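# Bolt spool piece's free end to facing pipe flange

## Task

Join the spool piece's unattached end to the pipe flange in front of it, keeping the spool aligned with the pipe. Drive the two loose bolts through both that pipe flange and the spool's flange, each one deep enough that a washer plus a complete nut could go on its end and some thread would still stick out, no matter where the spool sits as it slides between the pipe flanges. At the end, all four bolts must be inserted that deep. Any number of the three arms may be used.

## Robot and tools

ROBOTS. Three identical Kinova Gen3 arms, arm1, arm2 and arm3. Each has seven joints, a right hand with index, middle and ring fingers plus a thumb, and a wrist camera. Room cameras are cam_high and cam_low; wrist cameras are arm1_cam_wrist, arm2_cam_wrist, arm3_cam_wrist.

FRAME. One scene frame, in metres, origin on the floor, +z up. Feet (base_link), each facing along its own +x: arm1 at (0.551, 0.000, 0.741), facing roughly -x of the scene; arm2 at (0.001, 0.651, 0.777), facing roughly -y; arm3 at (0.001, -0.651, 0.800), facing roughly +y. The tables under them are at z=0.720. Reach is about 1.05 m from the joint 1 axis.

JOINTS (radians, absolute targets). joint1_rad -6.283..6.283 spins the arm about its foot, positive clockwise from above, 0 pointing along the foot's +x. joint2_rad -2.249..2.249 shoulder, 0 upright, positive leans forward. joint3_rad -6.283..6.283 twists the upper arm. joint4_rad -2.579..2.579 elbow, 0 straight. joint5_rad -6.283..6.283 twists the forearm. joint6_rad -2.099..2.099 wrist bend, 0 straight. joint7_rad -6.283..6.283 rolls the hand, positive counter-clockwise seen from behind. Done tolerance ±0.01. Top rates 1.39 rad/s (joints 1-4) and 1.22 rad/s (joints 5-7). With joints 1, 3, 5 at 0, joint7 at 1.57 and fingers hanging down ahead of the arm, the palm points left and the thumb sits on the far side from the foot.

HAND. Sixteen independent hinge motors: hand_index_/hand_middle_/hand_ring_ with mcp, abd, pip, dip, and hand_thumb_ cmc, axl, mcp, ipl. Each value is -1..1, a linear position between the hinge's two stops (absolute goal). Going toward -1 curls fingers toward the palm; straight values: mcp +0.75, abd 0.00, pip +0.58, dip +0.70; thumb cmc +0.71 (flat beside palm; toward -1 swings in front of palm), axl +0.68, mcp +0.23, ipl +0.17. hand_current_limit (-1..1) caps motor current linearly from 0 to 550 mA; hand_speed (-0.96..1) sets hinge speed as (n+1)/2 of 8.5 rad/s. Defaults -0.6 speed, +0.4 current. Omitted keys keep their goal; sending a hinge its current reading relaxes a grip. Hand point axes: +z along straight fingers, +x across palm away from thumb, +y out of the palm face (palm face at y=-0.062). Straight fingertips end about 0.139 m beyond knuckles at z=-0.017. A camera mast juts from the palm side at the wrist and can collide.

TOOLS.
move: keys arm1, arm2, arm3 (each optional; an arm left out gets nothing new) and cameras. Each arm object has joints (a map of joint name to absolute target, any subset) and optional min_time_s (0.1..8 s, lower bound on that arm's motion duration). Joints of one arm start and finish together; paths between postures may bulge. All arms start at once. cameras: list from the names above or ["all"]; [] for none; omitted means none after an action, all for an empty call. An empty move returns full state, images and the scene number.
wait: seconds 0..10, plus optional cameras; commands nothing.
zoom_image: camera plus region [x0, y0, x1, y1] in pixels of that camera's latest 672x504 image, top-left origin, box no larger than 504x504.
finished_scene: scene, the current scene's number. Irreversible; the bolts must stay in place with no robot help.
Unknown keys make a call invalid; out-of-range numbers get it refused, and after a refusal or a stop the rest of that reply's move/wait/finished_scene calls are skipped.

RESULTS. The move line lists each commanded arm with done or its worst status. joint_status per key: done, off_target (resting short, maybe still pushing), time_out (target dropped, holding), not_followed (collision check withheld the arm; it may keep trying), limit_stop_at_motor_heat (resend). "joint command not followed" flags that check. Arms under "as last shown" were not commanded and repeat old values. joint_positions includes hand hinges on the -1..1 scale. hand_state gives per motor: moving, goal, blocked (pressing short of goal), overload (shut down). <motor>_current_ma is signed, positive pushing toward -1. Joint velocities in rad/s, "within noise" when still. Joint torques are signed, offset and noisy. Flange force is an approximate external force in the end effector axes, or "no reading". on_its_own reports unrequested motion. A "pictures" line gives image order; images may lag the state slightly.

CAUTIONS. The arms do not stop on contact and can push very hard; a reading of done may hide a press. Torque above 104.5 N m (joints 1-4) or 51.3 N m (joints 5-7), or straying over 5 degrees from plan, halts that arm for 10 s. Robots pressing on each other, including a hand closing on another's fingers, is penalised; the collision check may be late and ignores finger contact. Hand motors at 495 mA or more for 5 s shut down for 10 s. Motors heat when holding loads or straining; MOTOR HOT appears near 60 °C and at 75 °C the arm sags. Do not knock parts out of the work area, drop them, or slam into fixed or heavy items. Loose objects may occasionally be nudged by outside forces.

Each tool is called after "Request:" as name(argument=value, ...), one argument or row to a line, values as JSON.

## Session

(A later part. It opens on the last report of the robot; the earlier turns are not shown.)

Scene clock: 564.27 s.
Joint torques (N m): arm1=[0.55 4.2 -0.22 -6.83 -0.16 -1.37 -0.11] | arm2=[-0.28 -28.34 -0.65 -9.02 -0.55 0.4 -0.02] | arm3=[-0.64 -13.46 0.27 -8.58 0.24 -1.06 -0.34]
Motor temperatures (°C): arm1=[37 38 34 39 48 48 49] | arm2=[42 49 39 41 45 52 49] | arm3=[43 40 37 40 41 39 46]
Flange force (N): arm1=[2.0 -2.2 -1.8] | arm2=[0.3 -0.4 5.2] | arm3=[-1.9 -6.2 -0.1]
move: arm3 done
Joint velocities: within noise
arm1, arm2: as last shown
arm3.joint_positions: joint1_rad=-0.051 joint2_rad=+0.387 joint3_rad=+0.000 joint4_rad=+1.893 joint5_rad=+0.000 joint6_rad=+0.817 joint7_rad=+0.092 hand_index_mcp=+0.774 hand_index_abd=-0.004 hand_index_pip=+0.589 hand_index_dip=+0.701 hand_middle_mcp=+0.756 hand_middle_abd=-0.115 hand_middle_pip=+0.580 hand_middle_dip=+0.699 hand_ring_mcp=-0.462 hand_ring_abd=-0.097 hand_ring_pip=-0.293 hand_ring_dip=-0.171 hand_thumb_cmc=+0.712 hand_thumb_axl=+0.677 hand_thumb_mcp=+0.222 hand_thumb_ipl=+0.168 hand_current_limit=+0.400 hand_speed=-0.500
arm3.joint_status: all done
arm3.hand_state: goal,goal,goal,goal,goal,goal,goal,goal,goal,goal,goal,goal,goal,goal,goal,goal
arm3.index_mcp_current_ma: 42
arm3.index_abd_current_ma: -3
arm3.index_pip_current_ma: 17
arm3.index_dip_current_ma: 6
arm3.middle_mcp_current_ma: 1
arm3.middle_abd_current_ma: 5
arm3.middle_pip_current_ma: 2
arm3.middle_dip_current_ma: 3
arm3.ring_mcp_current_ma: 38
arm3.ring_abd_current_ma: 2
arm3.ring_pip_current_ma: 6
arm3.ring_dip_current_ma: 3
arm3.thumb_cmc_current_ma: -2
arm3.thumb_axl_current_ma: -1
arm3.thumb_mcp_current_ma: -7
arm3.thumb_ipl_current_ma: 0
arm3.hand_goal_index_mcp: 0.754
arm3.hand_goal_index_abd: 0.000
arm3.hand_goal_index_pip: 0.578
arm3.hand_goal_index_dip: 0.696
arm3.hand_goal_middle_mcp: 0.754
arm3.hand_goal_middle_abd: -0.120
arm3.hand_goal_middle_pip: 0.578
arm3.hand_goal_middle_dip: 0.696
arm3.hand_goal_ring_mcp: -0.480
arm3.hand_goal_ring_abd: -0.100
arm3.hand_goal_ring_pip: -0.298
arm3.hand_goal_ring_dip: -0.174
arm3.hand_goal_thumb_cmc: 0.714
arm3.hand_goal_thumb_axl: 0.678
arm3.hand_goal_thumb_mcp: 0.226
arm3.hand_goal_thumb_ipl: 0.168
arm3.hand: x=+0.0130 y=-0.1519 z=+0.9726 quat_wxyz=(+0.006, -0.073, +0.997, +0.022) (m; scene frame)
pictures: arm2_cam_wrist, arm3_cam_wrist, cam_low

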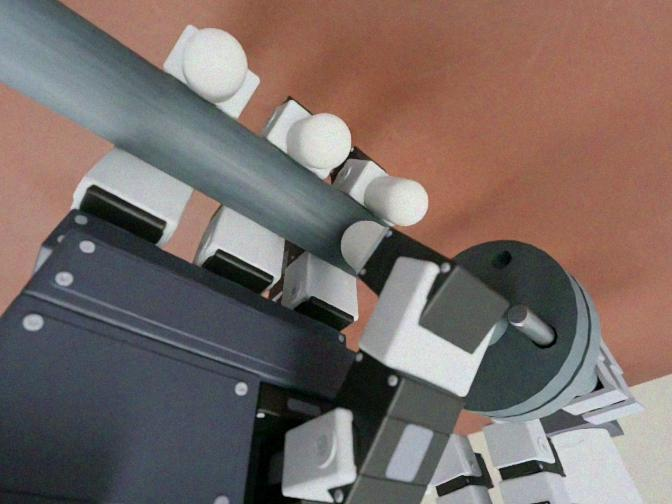

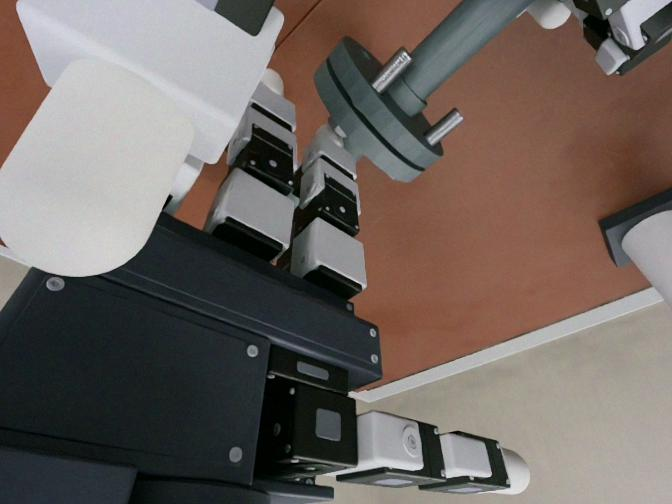

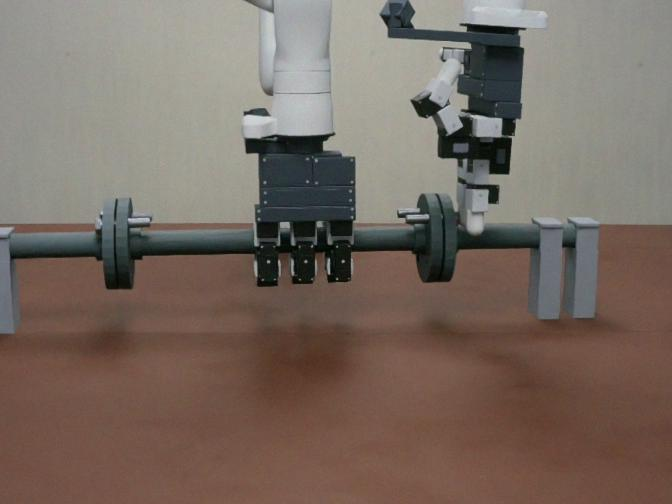

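Request:
move(
  arm3={"joints":{"joint1_rad":-0.0525,"joint2_rad":0.3718,"joint4_rad":1.9249,"joint6_rad":0.7999,"joint7_rad":0.0912},"min_time_s":1.5},
)

Request:
move(
  arm3={"joints":{"joint1_rad":-0.056,"joint2_rad":0.3361,"joint4_rad":2.0073,"joint6_rad":0.7532,"joint7_rad":0.0877},"min_time_s":1.5},
)

Request:
move(
  arm3={"joints":{"joint1_rad":-0.0611,"joint2_rad":0.312,"joint4_rad":2.0558,"joint6_rad":0.7288,"joint7_rad":0.0826},"min_time_s":1},
)

Request:
move(
  arm3={"joints":{"joint1_rad":-0.0611,"joint2_rad":0.22,"joint4_rad":1.9700,"joint6_rad":0.9516,"joint7_rad":0.0826},"min_time_s":2},
  cameras=["cam_low","cam_high","arm2_cam_wrist"],
)

Request:
zoom_image(
  camera="cam_low",
  region=[385, 185, 475, 290],
)

Scene clock: 568.33 s.
Joint torques (N m): arm1=[0.57 4.19 -0.29 -6.79 -0.17 -1.33 -0.18] | arm2=[-0.45 -28.47 -0.8 -9.06 -0.62 0.38 0.01] | arm3=[-0.63 -12.75 0.19 -7.73 0.15 -0.62 -0.41]
Motor temperatures (°C): arm1=[37 38 34 39 48 48 49] | arm2=[42 49 39 41 45 52 49] | arm3=[43 40 37 40 41 39 46]
Flange force (N): arm1=[2.0 -2.6 -1.8] | arm2=[0.1 -0.6 5.3] | arm3=[-2.3 -4.9 -0.4]
move: arm3 done
Joint velocities: within noise
arm1, arm2: as last shown
arm3.joint_positions: joint1_rad=-0.053 joint2_rad=+0.372 joint3_rad=+0.000 joint4_rad=+1.925 joint5_rad=+0.000 joint6_rad=+0.800 joint7_rad=+0.091 hand_index_mcp=+0.756 hand_index_abd=-0.003 hand_index_pip=+0.580 hand_index_dip=+0.699 hand_middle_mcp=+0.755 hand_middle_abd=-0.115 hand_middle_pip=+0.580 hand_middle_dip=+0.699 hand_ring_mcp=-0.462 hand_ring_abd=-0.097 hand_ring_pip=-0.293 hand_ring_dip=-0.171 hand_thumb_cmc=+0.712 hand_thumb_axl=+0.677 hand_thumb_mcp=+0.222 hand_thumb_ipl=+0.168 hand_current_limit=+0.400 hand_speed=-0.500
arm3.joint_status: all done
arm3.hand_state: goal,goal,goal,goal,goal,goal,goal,goal,goal,goal,goal,goal,goal,goal,goal,goal
arm3.index_mcp_current_ma: 2
arm3.index_abd_current_ma: -3
arm3.index_pip_current_ma: 2
arm3.index_dip_current_ma: 3
arm3.middle_mcp_current_ma: 1
arm3.middle_abd_current_ma: 5
arm3.middle_pip_current_ma: 2
arm3.middle_dip_current_ma: 3
arm3.ring_mcp_current_ma: 38
arm3.ring_abd_current_ma: 2
arm3.ring_pip_current_ma: 6
arm3.ring_dip_current_ma: 3
arm3.thumb_cmc_current_ma: -2
arm3.thumb_axl_current_ma: -1
arm3.thumb_mcp_current_ma: -7
arm3.thumb_ipl_current_ma: 0
arm3.hand_goal_index_mcp: 0.754
arm3.hand_goal_index_abd: 0.000
arm3.hand_goal_index_pip: 0.578
arm3.hand_goal_index_dip: 0.696
arm3.hand_goal_middle_mcp: 0.754
arm3.hand_goal_middle_abd: -0.120
arm3.hand_goal_middle_pip: 0.578
arm3.hand_goal_middle_dip: 0.696
arm3.hand_goal_ring_mcp: -0.480
arm3.hand_goal_ring_abd: -0.100
arm3.hand_goal_ring_pip: -0.298
arm3.hand_goal_ring_dip: -0.174
arm3.hand_goal_thumb_cmc: 0.714
arm3.hand_goal_thumb_axl: 0.678
arm3.hand_goal_thumb_mcp: 0.226
arm3.hand_goal_thumb_ipl: 0.168
arm3.hand: x=+0.0131 y=-0.1613 z=+0.9709 quat_wxyz=(+0.006, -0.073, +0.997, +0.022) (m; scene frame)
pictures: none

Scene clock: 570.13 s.
Joint torques (N m): arm1=[0.46 4.15 -0.14 -6.85 -0.2 -1.4 -0.19] | arm2=[-0.46 -28.44 -0.81 -9.08 -0.58 0.4 0] | arm3=[-0.66 -11.92 0.13 -7.44 0.13 -0.64 -0.35]
Motor temperatures (°C): arm1=[37 38 34 39 48 48 49] | arm2=[42 49 39 41 45 52 49] | arm3=[43 40 37 40 41 39 46]
Flange force (N): arm1=[1.9 -2.1 -1.8] | arm2=[0.4 -0.6 5.4] | arm3=[-2.4 -4.6 -0.5]
move: arm3 done
Joint velocities: within noise
arm1, arm2: as last shown
arm3.joint_positions: joint1_rad=-0.056 joint2_rad=+0.336 joint3_rad=+0.000 joint4_rad=+2.007 joint5_rad=+0.000 joint6_rad=+0.753 joint7_rad=+0.088 hand_index_mcp=+0.756 hand_index_abd=-0.003 hand_index_pip=+0.580 hand_index_dip=+0.699 hand_middle_mcp=+0.755 hand_middle_abd=-0.115 hand_middle_pip=+0.580 hand_middle_dip=+0.699 hand_ring_mcp=-0.462 hand_ring_abd=-0.097 hand_ring_pip=-0.293 hand_ring_dip=-0.171 hand_thumb_cmc=+0.712 hand_thumb_axl=+0.677 hand_thumb_mcp=+0.222 hand_thumb_ipl=+0.168 hand_current_limit=+0.400 hand_speed=-0.500
arm3.joint_status: all done
arm3.hand_state: goal,goal,goal,goal,goal,goal,goal,goal,goal,goal,goal,goal,goal,goal,goal,goal
arm3.index_mcp_current_ma: 2
arm3.index_abd_current_ma: -3
arm3.index_pip_current_ma: 2
arm3.index_dip_current_ma: 3
arm3.middle_mcp_current_ma: 1
arm3.middle_abd_current_ma: 5
arm3.middle_pip_current_ma: 2
arm3.middle_dip_current_ma: 3
arm3.ring_mcp_current_ma: 38
arm3.ring_abd_current_ma: 2
arm3.ring_pip_current_ma: 6
arm3.ring_dip_current_ma: 3
arm3.thumb_cmc_current_ma: -2
arm3.thumb_axl_current_ma: -1
arm3.thumb_mcp_current_ma: -7
arm3.thumb_ipl_current_ma: 0
arm3.hand_goal_index_mcp: 0.754
arm3.hand_goal_index_abd: 0.000
arm3.hand_goal_index_pip: 0.578
arm3.hand_goal_index_dip: 0.696
arm3.hand_goal_middle_mcp: 0.754
arm3.hand_goal_middle_abd: -0.120
arm3.hand_goal_middle_pip: 0.578
arm3.hand_goal_middle_dip: 0.696
arm3.hand_goal_ring_mcp: -0.480
arm3.hand_goal_ring_abd: -0.100
arm3.hand_goal_ring_pip: -0.298
arm3.hand_goal_ring_dip: -0.174
arm3.hand_goal_thumb_cmc: 0.714
arm3.hand_goal_thumb_axl: 0.678
arm3.hand_goal_thumb_mcp: 0.226
arm3.hand_goal_thumb_ipl: 0.168
arm3.hand: x=+0.0132 y=-0.1854 z=+0.9653 quat_wxyz=(+0.005, -0.073, +0.997, +0.022) (m; scene frame)
pictures: none

Scene clock: 571.43 s.
Joint torques (N m): arm1=[0.6 4.18 -0.28 -6.79 -0.21 -1.42 -0.19] | arm2=[-0.43 -28.46 -0.78 -9.06 -0.59 0.39 0] | arm3=[-0.7 -11.31 0.16 -7.25 0.17 -0.56 -0.39]
Motor temperatures (°C): arm1=[37 38 34 39 48 48 49] | arm2=[42 49 39 41 45 52 49] | arm3=[43 40 37 40 41 39 46]
Flange force (N): arm1=[2.0 -2.7 -2.1] | arm2=[0.2 -0.6 5.3] | arm3=[-2.8 -4.6 -0.4]
move: arm3 done
Joint velocities: within noise
arm1.joint_positions: joint1_rad=-0.132 joint2_rad=-0.586 joint3_rad=-0.115 joint4_rad=+1.425 joint5_rad=-0.022 joint6_rad=+1.936 joint7_rad=+1.699 hand_index_mcp=+0.753 hand_index_abd=+0.000 hand_index_pip=+0.577 hand_index_dip=+0.696 hand_middle_mcp=+0.753 hand_middle_abd=+0.000 hand_middle_pip=+0.577 hand_middle_dip=+0.696 hand_ring_mcp=+0.753 hand_ring_abd=+0.000 hand_ring_pip=+0.577 hand_ring_dip=+0.696 hand_thumb_cmc=+0.714 hand_thumb_axl=+0.677 hand_thumb_mcp=+0.224 hand_thumb_ipl=+0.168 hand_current_limit=+0.400 hand_speed=-0.600
arm1.joint_status: not commanded
arm1.hand_state: goal,goal,goal,goal,goal,goal,goal,goal,goal,goal,goal,goal,goal,goal,goal,goal
arm1.index_mcp_current_ma: 0
arm1.index_abd_current_ma: 0
arm1.index_pip_current_ma: 0
arm1.index_dip_current_ma: 0
arm1.middle_mcp_current_ma: 0
arm1.middle_abd_current_ma: 0
arm1.middle_pip_current_ma: 0
arm1.middle_dip_current_ma: 0
arm1.ring_mcp_current_ma: 0
arm1.ring_abd_current_ma: 0
arm1.ring_pip_current_ma: 0
arm1.ring_dip_current_ma: 0
arm1.thumb_cmc_current_ma: 0
arm1.thumb_axl_current_ma: 0
arm1.thumb_mcp_current_ma: -2
arm1.thumb_ipl_current_ma: 0
arm1.hand_goal_index_mcp: 0.754
arm1.hand_goal_index_abd: 0.000
arm1.hand_goal_index_pip: 0.576
arm1.hand_goal_index_dip: 0.696
arm1.hand_goal_middle_mcp: 0.754
arm1.hand_goal_middle_abd: 0.000
arm1.hand_goal_middle_pip: 0.576
arm1.hand_goal_middle_dip: 0.696
arm1.hand_goal_ring_mcp: 0.754
arm1.hand_goal_ring_abd: 0.000
arm1.hand_goal_ring_pip: 0.576
arm1.hand_goal_ring_dip: 0.696
arm1.hand_goal_thumb_cmc: 0.714
arm1.hand_goal_thumb_axl: 0.678
arm1.hand_goal_thumb_mcp: 0.226
arm1.hand_goal_thumb_ipl: 0.168
arm1.hand: x=+0.4529 y=-0.1006 z=+1.3062 quat_wxyz=(+0.008, -0.968, -0.174, +0.182) (m; scene frame)
arm2: as last shown
arm3.joint_positions: joint1_rad=-0.061 joint2_rad=+0.312 joint3_rad=+0.000 joint4_rad=+2.056 joint5_rad=+0.000 joint6_rad=+0.729 joint7_rad=+0.083 hand_index_mcp=+0.756 hand_index_abd=-0.003 hand_index_pip=+0.580 hand_index_dip=+0.699 hand_middle_mcp=+0.755 hand_middle_abd=-0.115 hand_middle_pip=+0.580 hand_middle_dip=+0.699 hand_ring_mcp=-0.462 hand_ring_abd=-0.097 hand_ring_pip=-0.293 hand_ring_dip=-0.171 hand_thumb_cmc=+0.712 hand_thumb_axl=+0.677 hand_thumb_mcp=+0.222 hand_thumb_ipl=+0.168 hand_current_limit=+0.400 hand_speed=-0.500
arm3.joint_status: all done
arm3.hand_state: goal,goal,goal,goal,goal,goal,goal,goal,goal,goal,goal,goal,goal,goal,goal,goal
arm3.index_mcp_current_ma: 1
arm3.index_abd_current_ma: -3
arm3.index_pip_current_ma: 2
arm3.index_dip_current_ma: 3
arm3.middle_mcp_current_ma: 1
arm3.middle_abd_current_ma: 5
arm3.middle_pip_current_ma: 2
arm3.middle_dip_current_ma: 3
arm3.ring_mcp_current_ma: 38
arm3.ring_abd_current_ma: 2
arm3.ring_pip_current_ma: 6
arm3.ring_dip_current_ma: 3
arm3.thumb_cmc_current_ma: -2
arm3.thumb_axl_current_ma: -1
arm3.thumb_mcp_current_ma: -7
arm3.thumb_ipl_current_ma: 0
arm3.hand_goal_index_mcp: 0.754
arm3.hand_goal_index_abd: 0.000
arm3.hand_goal_index_pip: 0.578
arm3.hand_goal_index_dip: 0.696
arm3.hand_goal_middle_mcp: 0.754
arm3.hand_goal_middle_abd: -0.120
arm3.hand_goal_middle_pip: 0.578
arm3.hand_goal_middle_dip: 0.696
arm3.hand_goal_ring_mcp: -0.480
arm3.hand_goal_ring_abd: -0.100
arm3.hand_goal_ring_pip: -0.298
arm3.hand_goal_ring_dip: -0.174
arm3.hand_goal_thumb_cmc: 0.714
arm3.hand_goal_thumb_axl: 0.678
arm3.hand_goal_thumb_mcp: 0.226
arm3.hand_goal_thumb_ipl: 0.168
arm3.hand: x=+0.0122 y=-0.2004 z=+0.9631 quat_wxyz=(+0.005, -0.073, +0.997, +0.022) (m; scene frame)
pictures: none

Scene clock: 573.80 s.
Joint torques (N m): arm1=[0.56 4.23 -0.23 -6.8 -0.19 -1.37 -0.1] | arm2=[-0.41 -28.46 -0.83 -9.09 -0.58 0.4 -0.01] | arm3=[-0.7 -10.47 0.11 -8.05 0.14 -0.41 -0.38]
Motor temperatures (°C): arm1=[37 38 34 39 48 48 49] | arm2=[42 49 39 41 45 52 49] | arm3=[43 40 37 40 41 39 46]
Flange force (N): arm1=[2.0 -2.3 -1.9] | arm2=[0.4 -0.6 5.4] | arm3=[-2.4 -4.5 0.6]
move: arm3 done
Joint velocities: within noise
arm1, arm2: as last shown
arm3.joint_positions: joint1_rad=-0.061 joint2_rad=+0.220 joint3_rad=+0.000 joint4_rad=+1.970 joint5_rad=+0.000 joint6_rad=+0.952 joint7_rad=+0.083 hand_index_mcp=+0.755 hand_index_abd=-0.003 hand_index_pip=+0.580 hand_index_dip=+0.699 hand_middle_mcp=+0.755 hand_middle_abd=-0.115 hand_middle_pip=+0.580 hand_middle_dip=+0.699 hand_ring_mcp=-0.462 hand_ring_abd=-0.097 hand_ring_pip=-0.293 hand_ring_dip=-0.171 hand_thumb_cmc=+0.712 hand_thumb_axl=+0.677 hand_thumb_mcp=+0.222 hand_thumb_ipl=+0.168 hand_current_limit=+0.400 hand_speed=-0.500
arm3.joint_status: all done
arm3.hand_state: goal,goal,goal,goal,goal,goal,goal,goal,goal,goal,goal,goal,goal,goal,goal,goal
arm3.index_mcp_current_ma: 1
arm3.index_abd_current_ma: -3
arm3.index_pip_current_ma: 2
arm3.index_dip_current_ma: 3
arm3.middle_mcp_current_ma: 1
arm3.middle_abd_current_ma: 5
arm3.middle_pip_current_ma: 2
arm3.middle_dip_current_ma: 3
arm3.ring_mcp_current_ma: 38
arm3.ring_abd_current_ma: 2
arm3.ring_pip_current_ma: 6
arm3.ring_dip_current_ma: 3
arm3.thumb_cmc_current_ma: -2
arm3.thumb_axl_current_ma: -1
arm3.thumb_mcp_current_ma: -7
arm3.thumb_ipl_current_ma: 0
arm3.hand_goal_index_mcp: 0.754
arm3.hand_goal_index_abd: 0.000
arm3.hand_goal_index_pip: 0.578
arm3.hand_goal_index_dip: 0.696
arm3.hand_goal_middle_mcp: 0.754
arm3.hand_goal_middle_abd: -0.120
arm3.hand_goal_middle_pip: 0.578
arm3.hand_goal_middle_dip: 0.696
arm3.hand_goal_ring_mcp: -0.480
arm3.hand_goal_ring_abd: -0.100
arm3.hand_goal_ring_pip: -0.298
arm3.hand_goal_ring_dip: -0.174
arm3.hand_goal_thumb_cmc: 0.714
arm3.hand_goal_thumb_axl: 0.678
arm3.hand_goal_thumb_mcp: 0.226
arm3.hand_goal_thumb_ipl: 0.168
arm3.hand: x=+0.0126 y=-0.2149 z=+1.0114 quat_wxyz=(+0.005, -0.072, +0.997, +0.000) (m; scene frame)
pictures: arm2_cam_wrist, cam_high, cam_low

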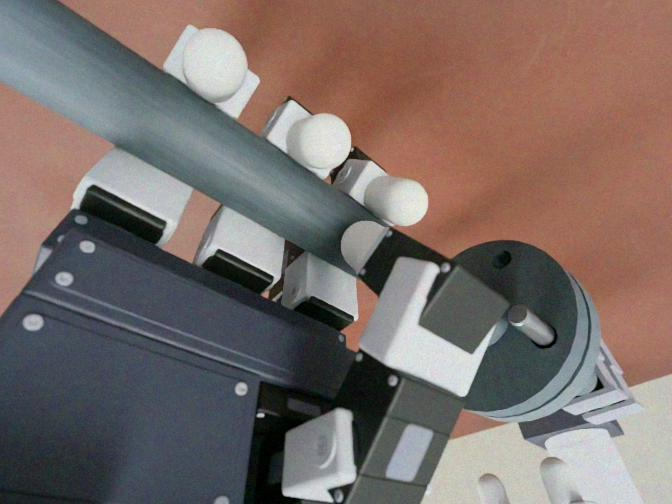

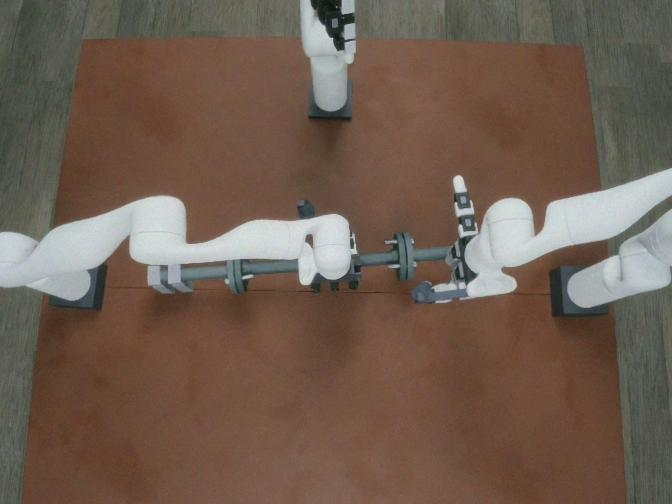

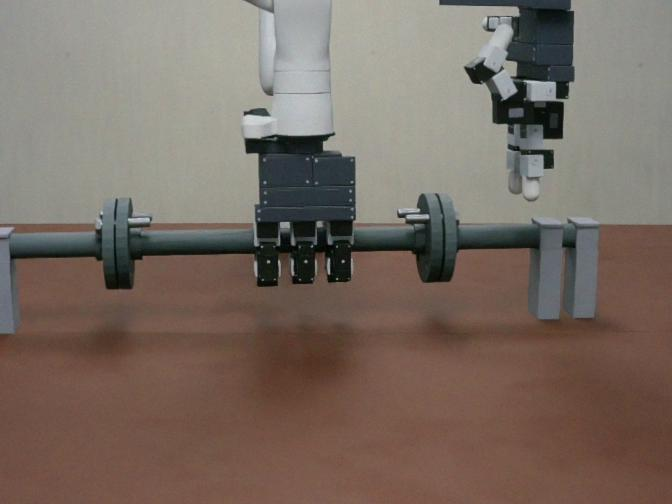

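Scaled by 4.800.

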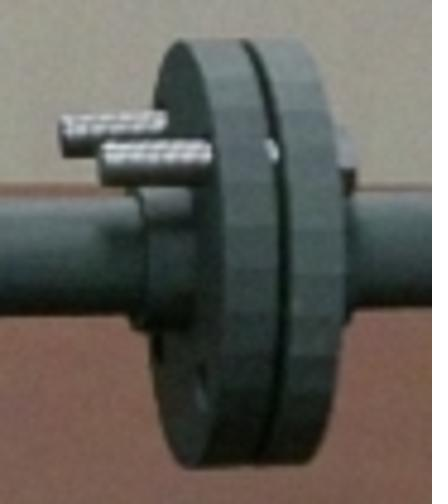

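Request:
move(
  arm3={"joints":{"joint1_rad":-0.061,"joint2_rad":0.0,"joint4_rad":1.75,"joint6_rad":1.39,"joint7_rad":0.083},"min_time_s":2.5},
  arm2={"joints":{"hand_speed":-0.8,"hand_thumb_mcp":-0.18,"hand_thumb_ipl":-0.55}},
  cameras=["arm2_cam_wrist"],
)

Request:
move(
  arm2={"joints":{"hand_thumb_mcp":0.226,"hand_thumb_ipl":0.168}},
  cameras=["arm2_cam_wrist","cam_low"],
)

Request:
zoom_image(
  camera="cam_low",
  region=[220, 120, 480, 310],
)

Scene clock: 581.37 s.
Joint torques (N m): arm1=[0.51 4.18 -0.16 -6.8 -0.19 -1.37 -0.2] | arm2=[-0.4 -28.49 -0.77 -9.09 -0.59 0.39 0] | arm3=[-0.78 -7.77 0.09 -9.5 0.17 -0.48 -0.31]
Motor temperatures (°C): arm1=[37 38 34 39 48 48 49] | arm2=[42 49 39 41 45 52 49] | arm3=[43 40 37 40 41 39 46]
Flange force (N): arm1=[1.8 -2.2 -2.0] | arm2=[0.3 -0.6 5.4] | arm3=[-1.8 -4.3 2.3]
move: arm2 done; arm3 done
Joint velocities: within noise
arm1: as last shown
arm2.joint_positions: joint1_rad=-0.112 joint2_rad=+1.116 joint3_rad=+0.000 joint4_rad=+0.836 joint5_rad=+0.000 joint6_rad=+1.190 joint7_rad=+1.579 hand_index_mcp=+0.744 hand_index_abd=-0.003 hand_index_pip=-0.669 hand_index_dip=-0.193 hand_middle_mcp=+0.763 hand_middle_abd=+0.000 hand_middle_pip=-0.687 hand_middle_dip=-0.182 hand_ring_mcp=+0.793 hand_ring_abd=+0.001 hand_ring_pip=-0.666 hand_ring_dip=-0.244 hand_thumb_cmc=-0.570 hand_thumb_axl=+0.676 hand_thumb_mcp=-0.188 hand_thumb_ipl=-0.552 hand_current_limit=+0.400 hand_speed=-0.800
arm2.joint_status: all done
arm2.hand_state: goal,goal,blocked,blocked,goal,goal,blocked,blocked,blocked,goal,blocked,blocked,goal,goal,goal,goal
arm2.index_mcp_current_ma: -43
arm2.index_abd_current_ma: -10
arm2.index_pip_current_ma: 385
arm2.index_dip_current_ma: 385
arm2.middle_mcp_current_ma: 41
arm2.middle_abd_current_ma: 0
arm2.middle_pip_current_ma: 385
arm2.middle_dip_current_ma: 385
arm2.ring_mcp_current_ma: 188
arm2.ring_abd_current_ma: 3
arm2.ring_pip_current_ma: 385
arm2.ring_dip_current_ma: 385
arm2.thumb_cmc_current_ma: 1
arm2.thumb_axl_current_ma: -12
arm2.thumb_mcp_current_ma: -41
arm2.thumb_ipl_current_ma: -10
arm2.hand_goal_index_mcp: 0.754
arm2.hand_goal_index_abd: 0.000
arm2.hand_goal_index_pip: -0.800
arm2.hand_goal_index_dip: -0.350
arm2.hand_goal_middle_mcp: 0.754
arm2.hand_goal_middle_abd: 0.000
arm2.hand_goal_middle_pip: -0.800
arm2.hand_goal_middle_dip: -0.350
arm2.hand_goal_ring_mcp: 0.754
arm2.hand_goal_ring_abd: 0.000
arm2.hand_goal_ring_pip: -0.800
arm2.hand_goal_ring_dip: -0.350
arm2.hand_goal_thumb_cmc: -0.570
arm2.hand_goal_thumb_axl: 0.678
arm2.hand_goal_thumb_mcp: -0.180
arm2.hand_goal_thumb_ipl: -0.550
arm2.hand: x=+0.1130 y=-0.0331 z=+0.8369 quat_wxyz=(+0.004, +0.677, +0.736, -0.005) (m; scene frame)
arm3.joint_positions: joint1_rad=-0.061 joint2_rad=+0.000 joint3_rad=+0.000 joint4_rad=+1.750 joint5_rad=+0.000 joint6_rad=+1.390 joint7_rad=+0.083 hand_index_mcp=+0.755 hand_index_abd=-0.003 hand_index_pip=+0.580 hand_index_dip=+0.699 hand_middle_mcp=+0.755 hand_middle_abd=-0.115 hand_middle_pip=+0.580 hand_middle_dip=+0.699 hand_ring_mcp=-0.462 hand_ring_abd=-0.097 hand_ring_pip=-0.293 hand_ring_dip=-0.171 hand_thumb_cmc=+0.712 hand_thumb_axl=+0.677 hand_thumb_mcp=+0.222 hand_thumb_ipl=+0.168 hand_current_limit=+0.400 hand_speed=-0.500
arm3.joint_status: all done
arm3.hand_state: goal,goal,goal,goal,goal,goal,goal,goal,goal,goal,goal,goal,goal,goal,goal,goal
arm3.index_mcp_current_ma: 1
arm3.index_abd_current_ma: -3
arm3.index_pip_current_ma: 2
arm3.index_dip_current_ma: 3
arm3.middle_mcp_current_ma: 1
arm3.middle_abd_current_ma: 5
arm3.middle_pip_current_ma: 2
arm3.middle_dip_current_ma: 3
arm3.ring_mcp_current_ma: 38
arm3.ring_abd_current_ma: 2
arm3.ring_pip_current_ma: 6
arm3.ring_dip_current_ma: 3
arm3.thumb_cmc_current_ma: -2
arm3.thumb_axl_current_ma: -1
arm3.thumb_mcp_current_ma: -7
arm3.thumb_ipl_current_ma: 0
arm3.hand_goal_index_mcp: 0.754
arm3.hand_goal_index_abd: 0.000
arm3.hand_goal_index_pip: 0.578
arm3.hand_goal_index_dip: 0.696
arm3.hand_goal_middle_mcp: 0.754
arm3.hand_goal_middle_abd: -0.120
arm3.hand_goal_middle_pip: 0.578
arm3.hand_goal_middle_dip: 0.696
arm3.hand_goal_ring_mcp: -0.480
arm3.hand_goal_ring_abd: -0.100
arm3.hand_goal_ring_pip: -0.298
arm3.hand_goal_ring_dip: -0.174
arm3.hand_goal_thumb_cmc: 0.714
arm3.hand_goal_thumb_axl: 0.678
arm3.hand_goal_thumb_mcp: 0.226
arm3.hand_goal_thumb_ipl: 0.168
arm3.hand: x=+0.0136 y=-0.2529 z=+1.1481 quat_wxyz=(+0.005, -0.073, +0.997, +0.001) (m; scene frame)
pictures: arm2_cam_wrist

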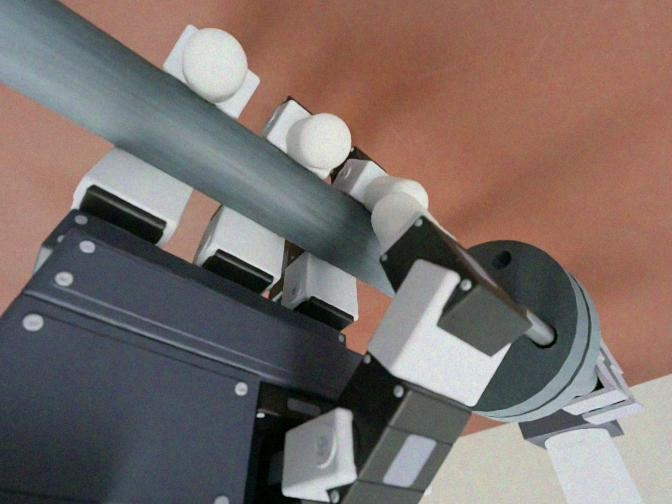

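Scene clock: 583.17 s.
Joint torques (N m): arm1=[0.58 4.16 -0.18 -6.74 -0.2 -1.33 -0.19] | arm2=[-0.41 -28.5 -0.78 -9.09 -0.56 0.39 0] | arm3=[-0.74 -7.74 0.02 -9.46 0.16 -0.46 -0.39]
Motor temperatures (°C): arm1=[37 38 34 39 48 48 49] | arm2=[42 49 39 41 45 52 49] | arm3=[43 40 37 40 41 39 46]
Flange force (N): arm1=[1.7 -2.4 -2.1] | arm2=[0.2 -0.6 5.4] | arm3=[-2.1 -4.3 2.2]
move: arm2 done
Joint velocities: within noise
arm1, arm3: as last shown
arm2.joint_positions: joint1_rad=-0.112 joint2_rad=+1.116 joint3_rad=+0.000 joint4_rad=+0.836 joint5_rad=+0.000 joint6_rad=+1.190 joint7_rad=+1.579 hand_index_mcp=+0.744 hand_index_abd=-0.003 hand_index_pip=-0.669 hand_index_dip=-0.193 hand_middle_mcp=+0.763 hand_middle_abd=+0.000 hand_middle_pip=-0.687 hand_middle_dip=-0.182 hand_ring_mcp=+0.793 hand_ring_abd=+0.001 hand_ring_pip=-0.666 hand_ring_dip=-0.244 hand_thumb_cmc=-0.570 hand_thumb_axl=+0.676 hand_thumb_mcp=+0.214 hand_thumb_ipl=+0.164 hand_current_limit=+0.400 hand_speed=-0.800
arm2.joint_status: all done
arm2.hand_state: goal,goal,blocked,blocked,goal,goal,blocked,blocked,blocked,goal,blocked,blocked,goal,goal,goal,goal
arm2.index_mcp_current_ma: -43
arm2.index_abd_current_ma: -10
arm2.index_pip_current_ma: 385
arm2.index_dip_current_ma: 385
arm2.middle_mcp_current_ma: 41
arm2.middle_abd_current_ma: 0
arm2.middle_pip_current_ma: 385
arm2.middle_dip_current_ma: 385
arm2.ring_mcp_current_ma: 188
arm2.ring_abd_current_ma: 3
arm2.ring_pip_current_ma: 385
arm2.ring_dip_current_ma: 385
arm2.thumb_cmc_current_ma: 1
arm2.thumb_axl_current_ma: -11
arm2.thumb_mcp_current_ma: -66
arm2.thumb_ipl_current_ma: -24
arm2.hand_goal_index_mcp: 0.754
arm2.hand_goal_index_abd: 0.000
arm2.hand_goal_index_pip: -0.800
arm2.hand_goal_index_dip: -0.350
arm2.hand_goal_middle_mcp: 0.754
arm2.hand_goal_middle_abd: 0.000
arm2.hand_goal_middle_pip: -0.800
arm2.hand_goal_middle_dip: -0.350
arm2.hand_goal_ring_mcp: 0.754
arm2.hand_goal_ring_abd: 0.000
arm2.hand_goal_ring_pip: -0.800
arm2.hand_goal_ring_dip: -0.350
arm2.hand_goal_thumb_cmc: -0.570
arm2.hand_goal_thumb_axl: 0.678
arm2.hand_goal_thumb_mcp: 0.226
arm2.hand_goal_thumb_ipl: 0.168
arm2.hand: x=+0.1130 y=-0.0331 z=+0.8369 quat_wxyz=(+0.004, +0.677, +0.736, -0.005) (m; scene frame)
pictures: arm2_cam_wrist, cam_low

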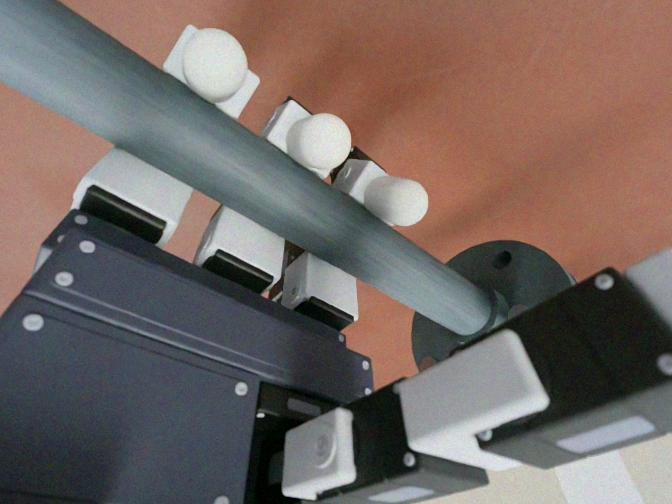

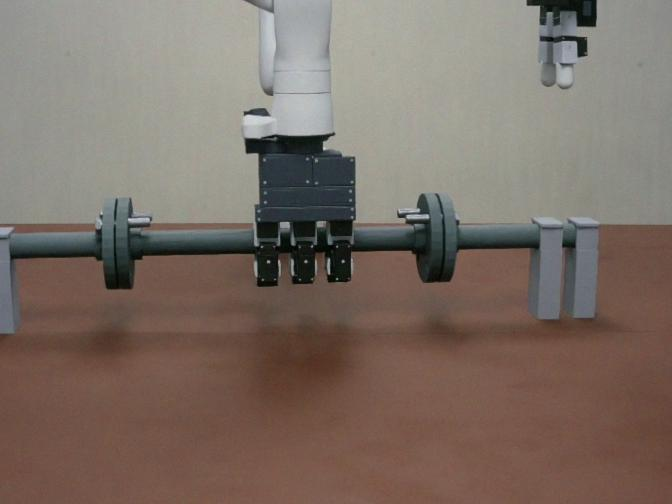

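Scaled by 1.938.

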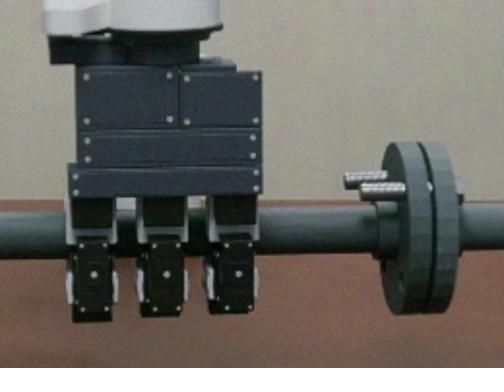

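Request:
move(
  arm2={"joints":{"hand_index_pip":-0.62,"hand_middle_pip":-0.62,"hand_ring_pip":-0.62,"hand_index_dip":0.0,"hand_middle_dip":0.0,"hand_ring_dip":0.0}},
  cameras=["arm2_cam_wrist","cam_low"],
)

Request:
move(
  arm2={"joints":{"joint2_rad":1.1196,"joint4_rad":0.8381,"joint6_rad":1.1844},"min_time_s":1.5},
  cameras=["arm2_cam_wrist","cam_low"],
)

Request:
zoom_image(
  camera="cam_low",
  region=[220, 120, 480, 310],
)

Scene clock: 585.47 s.
Joint torques (N m): arm1=[0.5 4.12 -0.25 -6.72 -0.17 -1.36 -0.21] | arm2=[-1.15 -25.44 -1.27 -7.86 -0.73 0.25 0.04] | arm3=[-0.74 -7.75 0 -9.49 0.14 -0.46 -0.35]
Motor temperatures (°C): arm1=[37 38 34 39 48 48 49] | arm2=[42 49 39 41 45 52 49] | arm3=[43 40 37 40 41 39 46]
Flange force (N): arm1=[1.7 -2.5 -2.3] | arm2=[0.4 -1.6 0.7] | arm3=[-2.0 -4.3 2.3]
move: arm2 done
Joint velocities: within noise
arm1, arm3: as last shown
arm2.joint_positions: joint1_rad=-0.112 joint2_rad=+1.116 joint3_rad=+0.000 joint4_rad=+0.836 joint5_rad=+0.000 joint6_rad=+1.190 joint7_rad=+1.579 hand_index_mcp=+0.753 hand_index_abd=-0.003 hand_index_pip=-0.619 hand_index_dip=-0.003 hand_middle_mcp=+0.760 hand_middle_abd=+0.000 hand_middle_pip=-0.620 hand_middle_dip=-0.003 hand_ring_mcp=+0.775 hand_ring_abd=+0.001 hand_ring_pip=-0.619 hand_ring_dip=-0.003 hand_thumb_cmc=-0.570 hand_thumb_axl=+0.676 hand_thumb_mcp=+0.214 hand_thumb_ipl=+0.164 hand_current_limit=+0.400 hand_speed=-0.800
arm2.joint_status: all done
arm2.hand_state: goal,goal,goal,goal,goal,goal,goal,goal,blocked,goal,goal,goal,goal,goal,goal,goal
arm2.index_mcp_current_ma: -5
arm2.index_abd_current_ma: -9
arm2.index_pip_current_ma: 3
arm2.index_dip_current_ma: -10
arm2.middle_mcp_current_ma: 28
arm2.middle_abd_current_ma: 0
arm2.middle_pip_current_ma: -1
arm2.middle_dip_current_ma: -11
arm2.ring_mcp_current_ma: 97
arm2.ring_abd_current_ma: 3
arm2.ring_pip_current_ma: 2
arm2.ring_dip_current_ma: -12
arm2.thumb_cmc_current_ma: 1
arm2.thumb_axl_current_ma: -11
arm2.thumb_mcp_current_ma: -66
arm2.thumb_ipl_current_ma: -24
arm2.hand_goal_index_mcp: 0.754
arm2.hand_goal_index_abd: 0.000
arm2.hand_goal_index_pip: -0.620
arm2.hand_goal_index_dip: 0.000
arm2.hand_goal_middle_mcp: 0.754
arm2.hand_goal_middle_abd: 0.000
arm2.hand_goal_middle_pip: -0.620
arm2.hand_goal_middle_dip: 0.000
arm2.hand_goal_ring_mcp: 0.754
arm2.hand_goal_ring_abd: 0.000
arm2.hand_goal_ring_pip: -0.620
arm2.hand_goal_ring_dip: 0.000
arm2.hand_goal_thumb_cmc: -0.570
arm2.hand_goal_thumb_axl: 0.678
arm2.hand_goal_thumb_mcp: 0.226
arm2.hand_goal_thumb_ipl: 0.168
arm2.hand: x=+0.1130 y=-0.0331 z=+0.8369 quat_wxyz=(+0.004, +0.677, +0.736, -0.005) (m; scene frame)
pictures: arm2_cam_wrist, cam_low

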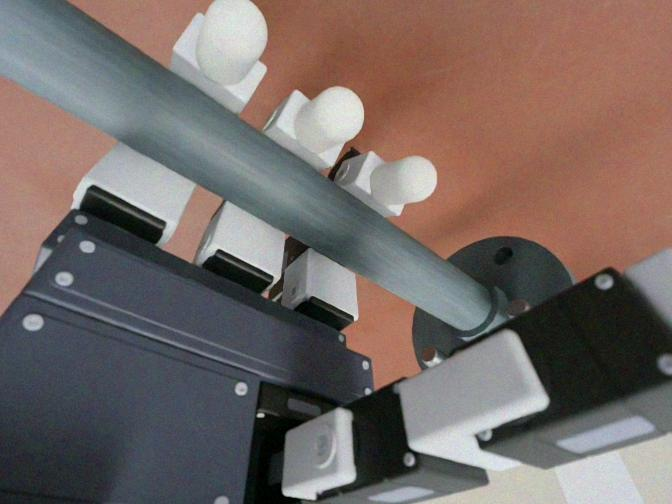

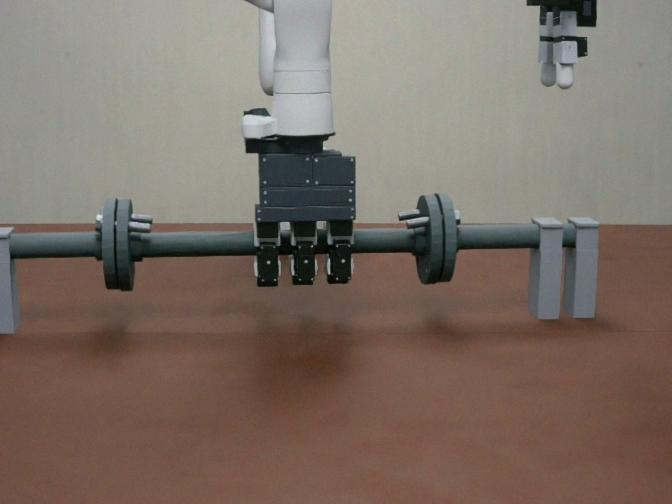

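Scene clock: 587.27 s.
Joint torques (N m): arm1=[0.5 4.17 -0.18 -6.77 -0.15 -1.32 -0.17] | arm2=[-1.48 -24.62 -1.52 -7.55 -0.88 0.22 0.02] | arm3=[-0.68 -7.78 0.07 -9.5 0.17 -0.48 -0.37]
Motor temperatures (°C): arm1=[37 38 34 39 48 48 49] | arm2=[42 49 39 41 45 52 49] | arm3=[43 40 37 40 41 39 46]
Flange force (N): arm1=[1.7 -2.1 -1.9] | arm2=[0.8 -2.1 -0.6] | arm3=[-1.9 -4.2 2.3]
move: arm2 done
Joint velocities: within noise
arm1, arm3: as last shown
arm2.joint_positions: joint1_rad=-0.112 joint2_rad=+1.120 joint3_rad=+0.000 joint4_rad=+0.838 joint5_rad=+0.000 joint6_rad=+1.184 joint7_rad=+1.579 hand_index_mcp=+0.753 hand_index_abd=-0.003 hand_index_pip=-0.619 hand_index_dip=-0.003 hand_middle_mcp=+0.759 hand_middle_abd=+0.000 hand_middle_pip=-0.620 hand_middle_dip=-0.003 hand_ring_mcp=+0.772 hand_ring_abd=+0.001 hand_ring_pip=-0.619 hand_ring_dip=-0.003 hand_thumb_cmc=-0.570 hand_thumb_axl=+0.676 hand_thumb_mcp=+0.214 hand_thumb_ipl=+0.164 hand_current_limit=+0.400 hand_speed=-0.800
arm2.joint_status: all done
arm2.hand_state: goal,goal,goal,goal,goal,goal,goal,goal,goal,goal,goal,goal,goal,goal,goal,goal
arm2.index_mcp_current_ma: -5
arm2.index_abd_current_ma: -9
arm2.index_pip_current_ma: 3
arm2.index_dip_current_ma: -10
arm2.middle_mcp_current_ma: 20
arm2.middle_abd_current_ma: 0
arm2.middle_pip_current_ma: -1
arm2.middle_dip_current_ma: -11
arm2.ring_mcp_current_ma: 84
arm2.ring_abd_current_ma: 3
arm2.ring_pip_current_ma: 2
arm2.ring_dip_current_ma: -12
arm2.thumb_cmc_current_ma: 1
arm2.thumb_axl_current_ma: -11
arm2.thumb_mcp_current_ma: -66
arm2.thumb_ipl_current_ma: -24
arm2.hand_goal_index_mcp: 0.754
arm2.hand_goal_index_abd: 0.000
arm2.hand_goal_index_pip: -0.620
arm2.hand_goal_index_dip: 0.000
arm2.hand_goal_middle_mcp: 0.754
arm2.hand_goal_middle_abd: 0.000
arm2.hand_goal_middle_pip: -0.620
arm2.hand_goal_middle_dip: 0.000
arm2.hand_goal_ring_mcp: 0.754
arm2.hand_goal_ring_abd: 0.000
arm2.hand_goal_ring_pip: -0.620
arm2.hand_goal_ring_dip: 0.000
arm2.hand_goal_thumb_cmc: -0.570
arm2.hand_goal_thumb_axl: 0.678
arm2.hand_goal_thumb_mcp: 0.226
arm2.hand_goal_thumb_ipl: 0.168
arm2.hand: x=+0.1130 y=-0.0330 z=+0.8337 quat_wxyz=(+0.004, +0.677, +0.736, -0.005) (m; scene frame)
pictures: arm2_cam_wrist, cam_low

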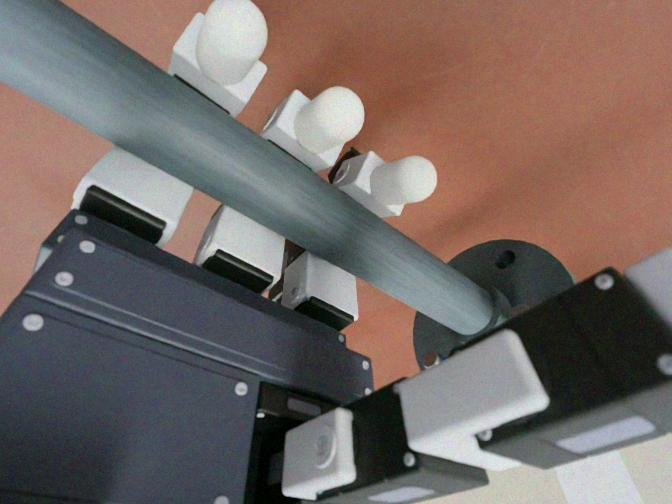

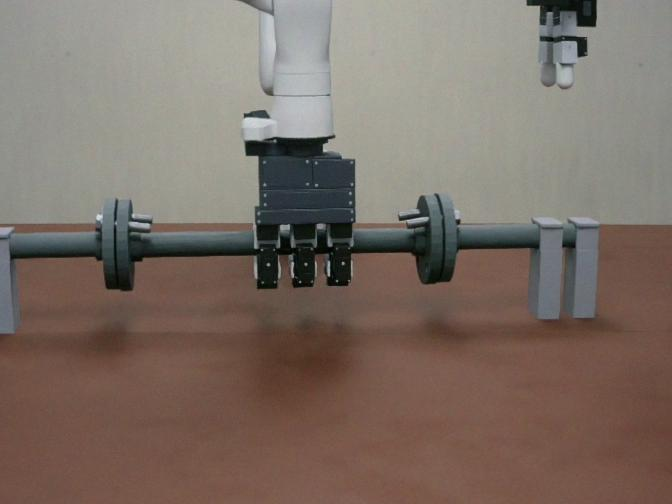

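Scaled by 1.938.

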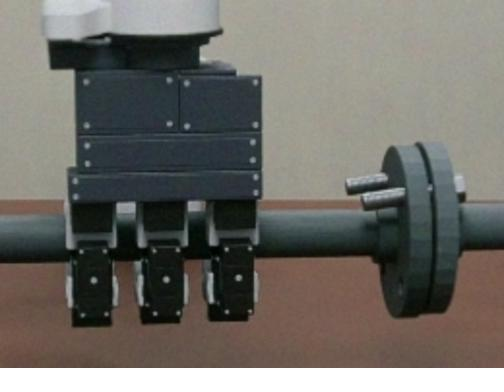

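Request:
move(
  arm2={"joints":{"hand_index_pip":0.1,"hand_middle_pip":0.1,"hand_ring_pip":0.1,"hand_index_dip":0.696,"hand_middle_dip":0.696,"hand_ring_dip":0.696,"hand_speed":-0.8}},
  cameras=["arm2_cam_wrist","cam_low"],
)

Request:
move(
  arm2={"joints":{"hand_index_pip":0.578,"hand_middle_pip":0.578,"hand_ring_pip":0.578}},
  cameras=["arm2_cam_wrist","cam_low"],
)

Request:
zoom_image(
  camera="cam_low",
  region=[220, 120, 480, 310],
)

Scene clock: 589.63 s.
Joint torques (N m): arm1=[0.52 4.12 -0.22 -6.81 -0.16 -1.35 -0.21] | arm2=[-1.52 -24.62 -1.55 -7.55 -0.9 0.2 0.02] | arm3=[-0.7 -7.81 0 -9.44 0.16 -0.49 -0.39]
Motor temperatures (°C): arm1=[37 38 34 39 48 48 49] | arm2=[42 49 39 41 45 52 49] | arm3=[43 40 37 40 41 39 46]
Flange force (N): arm1=[1.8 -2.4 -1.9] | arm2=[0.7 -2.2 -0.6] | arm3=[-2.1 -4.1 2.1]
move: arm2 done
Joint velocities: within noise
arm1, arm3: as last shown
arm2.joint_positions: joint1_rad=-0.112 joint2_rad=+1.120 joint3_rad=+0.000 joint4_rad=+0.838 joint5_rad=+0.000 joint6_rad=+1.184 joint7_rad=+1.579 hand_index_mcp=+0.753 hand_index_abd=-0.003 hand_index_pip=+0.098 hand_index_dip=+0.693 hand_middle_mcp=+0.756 hand_middle_abd=+0.000 hand_middle_pip=+0.098 hand_middle_dip=+0.693 hand_ring_mcp=+0.771 hand_ring_abd=+0.001 hand_ring_pip=+0.098 hand_ring_dip=+0.693 hand_thumb_cmc=-0.570 hand_thumb_axl=+0.676 hand_thumb_mcp=+0.214 hand_thumb_ipl=+0.164 hand_current_limit=+0.400 hand_speed=-0.800
arm2.joint_status: all done
arm2.hand_state: goal,goal,goal,goal,goal,goal,goal,goal,goal,goal,goal,goal,goal,goal,goal,goal
arm2.index_mcp_current_ma: -5
arm2.index_abd_current_ma: -9
arm2.index_pip_current_ma: -6
arm2.index_dip_current_ma: -10
arm2.middle_mcp_current_ma: 10
arm2.middle_abd_current_ma: 0
arm2.middle_pip_current_ma: -6
arm2.middle_dip_current_ma: -12
arm2.ring_mcp_current_ma: 80
arm2.ring_abd_current_ma: 3
arm2.ring_pip_current_ma: -8
arm2.ring_dip_current_ma: -12
arm2.thumb_cmc_current_ma: 1
arm2.thumb_axl_current_ma: -11
arm2.thumb_mcp_current_ma: -66
arm2.thumb_ipl_current_ma: -24
arm2.hand_goal_index_mcp: 0.754
arm2.hand_goal_index_abd: 0.000
arm2.hand_goal_index_pip: 0.100
arm2.hand_goal_index_dip: 0.696
arm2.hand_goal_middle_mcp: 0.754
arm2.hand_goal_middle_abd: 0.000
arm2.hand_goal_middle_pip: 0.100
arm2.hand_goal_middle_dip: 0.696
arm2.hand_goal_ring_mcp: 0.754
arm2.hand_goal_ring_abd: 0.000
arm2.hand_goal_ring_pip: 0.100
arm2.hand_goal_ring_dip: 0.696
arm2.hand_goal_thumb_cmc: -0.570
arm2.hand_goal_thumb_axl: 0.678
arm2.hand_goal_thumb_mcp: 0.226
arm2.hand_goal_thumb_ipl: 0.168
arm2.hand: x=+0.1130 y=-0.0330 z=+0.8337 quat_wxyz=(+0.004, +0.677, +0.736, -0.005) (m; scene frame)
pictures: arm2_cam_wrist, cam_low

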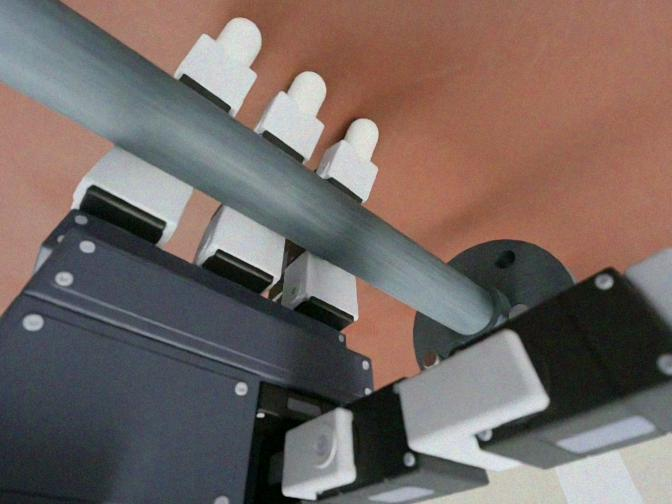

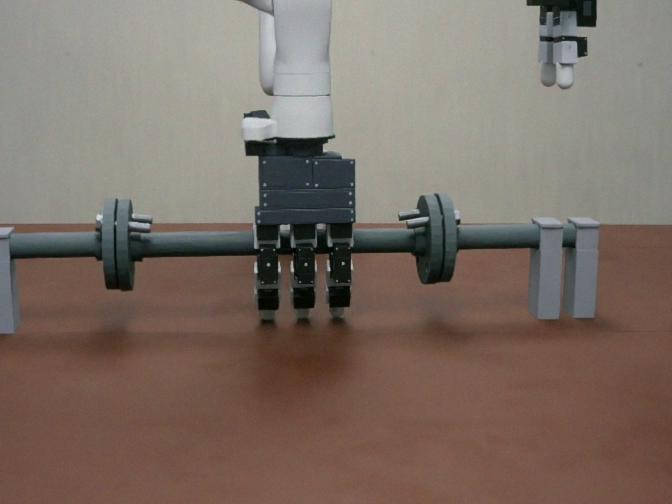

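Scene clock: 590.53 s.
Joint torques (N m): arm1=[0.58 4.16 -0.2 -6.81 -0.18 -1.4 -0.18] | arm2=[-2.84 -14.11 -2.06 -3.61 -0.82 -0.37 -0.14] | arm3=[-0.71 -7.72 0.04 -9.51 0.14 -0.45 -0.38]
Motor temperatures (°C): arm1=[37 38 34 39 48 48 49] | arm2=[42 49 39 41 45 52 49] | arm3=[43 40 37 40 41 39 46]
Flange force (N): arm1=[1.9 -2.4 -2.0] | arm2=[2.9 -4.3 -17.0] | arm3=[-2.0 -4.4 2.4]
move: arm2 off_target
Joint velocities: within noise
arm1, arm3: as last shown
arm2.joint_positions: joint1_rad=-0.112 joint2_rad=+1.120 joint3_rad=+0.000 joint4_rad=+0.838 joint5_rad=+0.000 joint6_rad=+1.184 joint7_rad=+1.579 hand_index_mcp=+0.716 hand_index_abd=-0.007 hand_index_pip=+0.228 hand_index_dip=+0.675 hand_middle_mcp=+0.721 hand_middle_abd=-0.005 hand_middle_pip=+0.210 hand_middle_dip=+0.673 hand_ring_mcp=+0.740 hand_ring_abd=-0.004 hand_ring_pip=+0.171 hand_ring_dip=+0.678 hand_thumb_cmc=-0.570 hand_thumb_axl=+0.676 hand_thumb_mcp=+0.214 hand_thumb_ipl=+0.164 hand_current_limit=+0.400 hand_speed=-0.800
arm2.joint_status: hand_index_pip off_target (ended at +0.228, target +0.578); hand_middle_pip off_target (ended at +0.210, target +0.578); hand_ring_pip off_target (ended at +0.171, target +0.578)
arm2.hand_state: blocked,goal,blocked,blocked,blocked,goal,blocked,blocked,goal,goal,blocked,goal,goal,goal,goal,goal
arm2.index_mcp_current_ma: -184
arm2.index_abd_current_ma: -25
arm2.index_pip_current_ma: -385
arm2.index_dip_current_ma: -93
arm2.middle_mcp_current_ma: -156
arm2.middle_abd_current_ma: -16
arm2.middle_pip_current_ma: -385
arm2.middle_dip_current_ma: -101
arm2.ring_mcp_current_ma: -66
arm2.ring_abd_current_ma: -13
arm2.ring_pip_current_ma: -385
arm2.ring_dip_current_ma: -79
arm2.thumb_cmc_current_ma: 1
arm2.thumb_axl_current_ma: -11
arm2.thumb_mcp_current_ma: -66
arm2.thumb_ipl_current_ma: -24
arm2.hand_goal_index_mcp: 0.754
arm2.hand_goal_index_abd: 0.000
arm2.hand_goal_index_pip: 0.578
arm2.hand_goal_index_dip: 0.696
arm2.hand_goal_middle_mcp: 0.754
arm2.hand_goal_middle_abd: 0.000
arm2.hand_goal_middle_pip: 0.578
arm2.hand_goal_middle_dip: 0.696
arm2.hand_goal_ring_mcp: 0.754
arm2.hand_goal_ring_abd: 0.000
arm2.hand_goal_ring_pip: 0.578
arm2.hand_goal_ring_dip: 0.696
arm2.hand_goal_thumb_cmc: -0.570
arm2.hand_goal_thumb_axl: 0.678
arm2.hand_goal_thumb_mcp: 0.226
arm2.hand_goal_thumb_ipl: 0.168
arm2.hand: x=+0.1130 y=-0.0330 z=+0.8337 quat_wxyz=(+0.004, +0.677, +0.736, -0.005) (m; scene frame)
pictures: arm2_cam_wrist, cam_low

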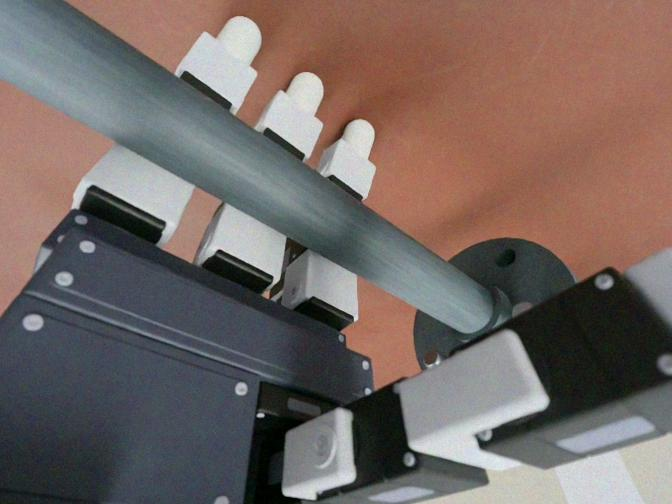

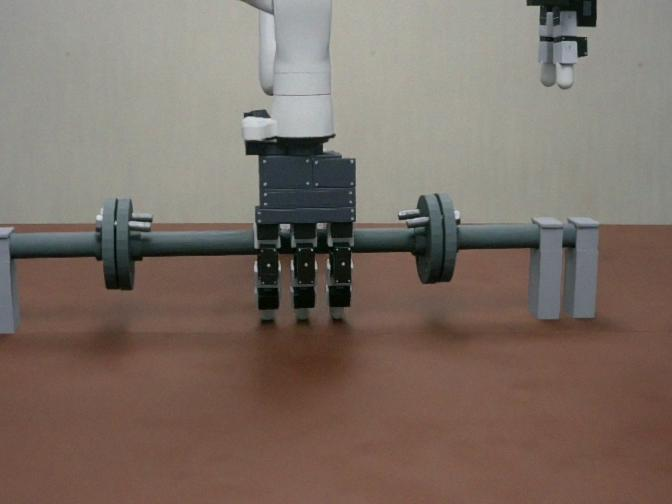

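Scaled by 1.938.

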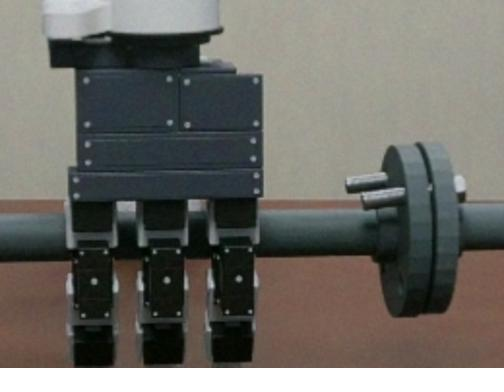

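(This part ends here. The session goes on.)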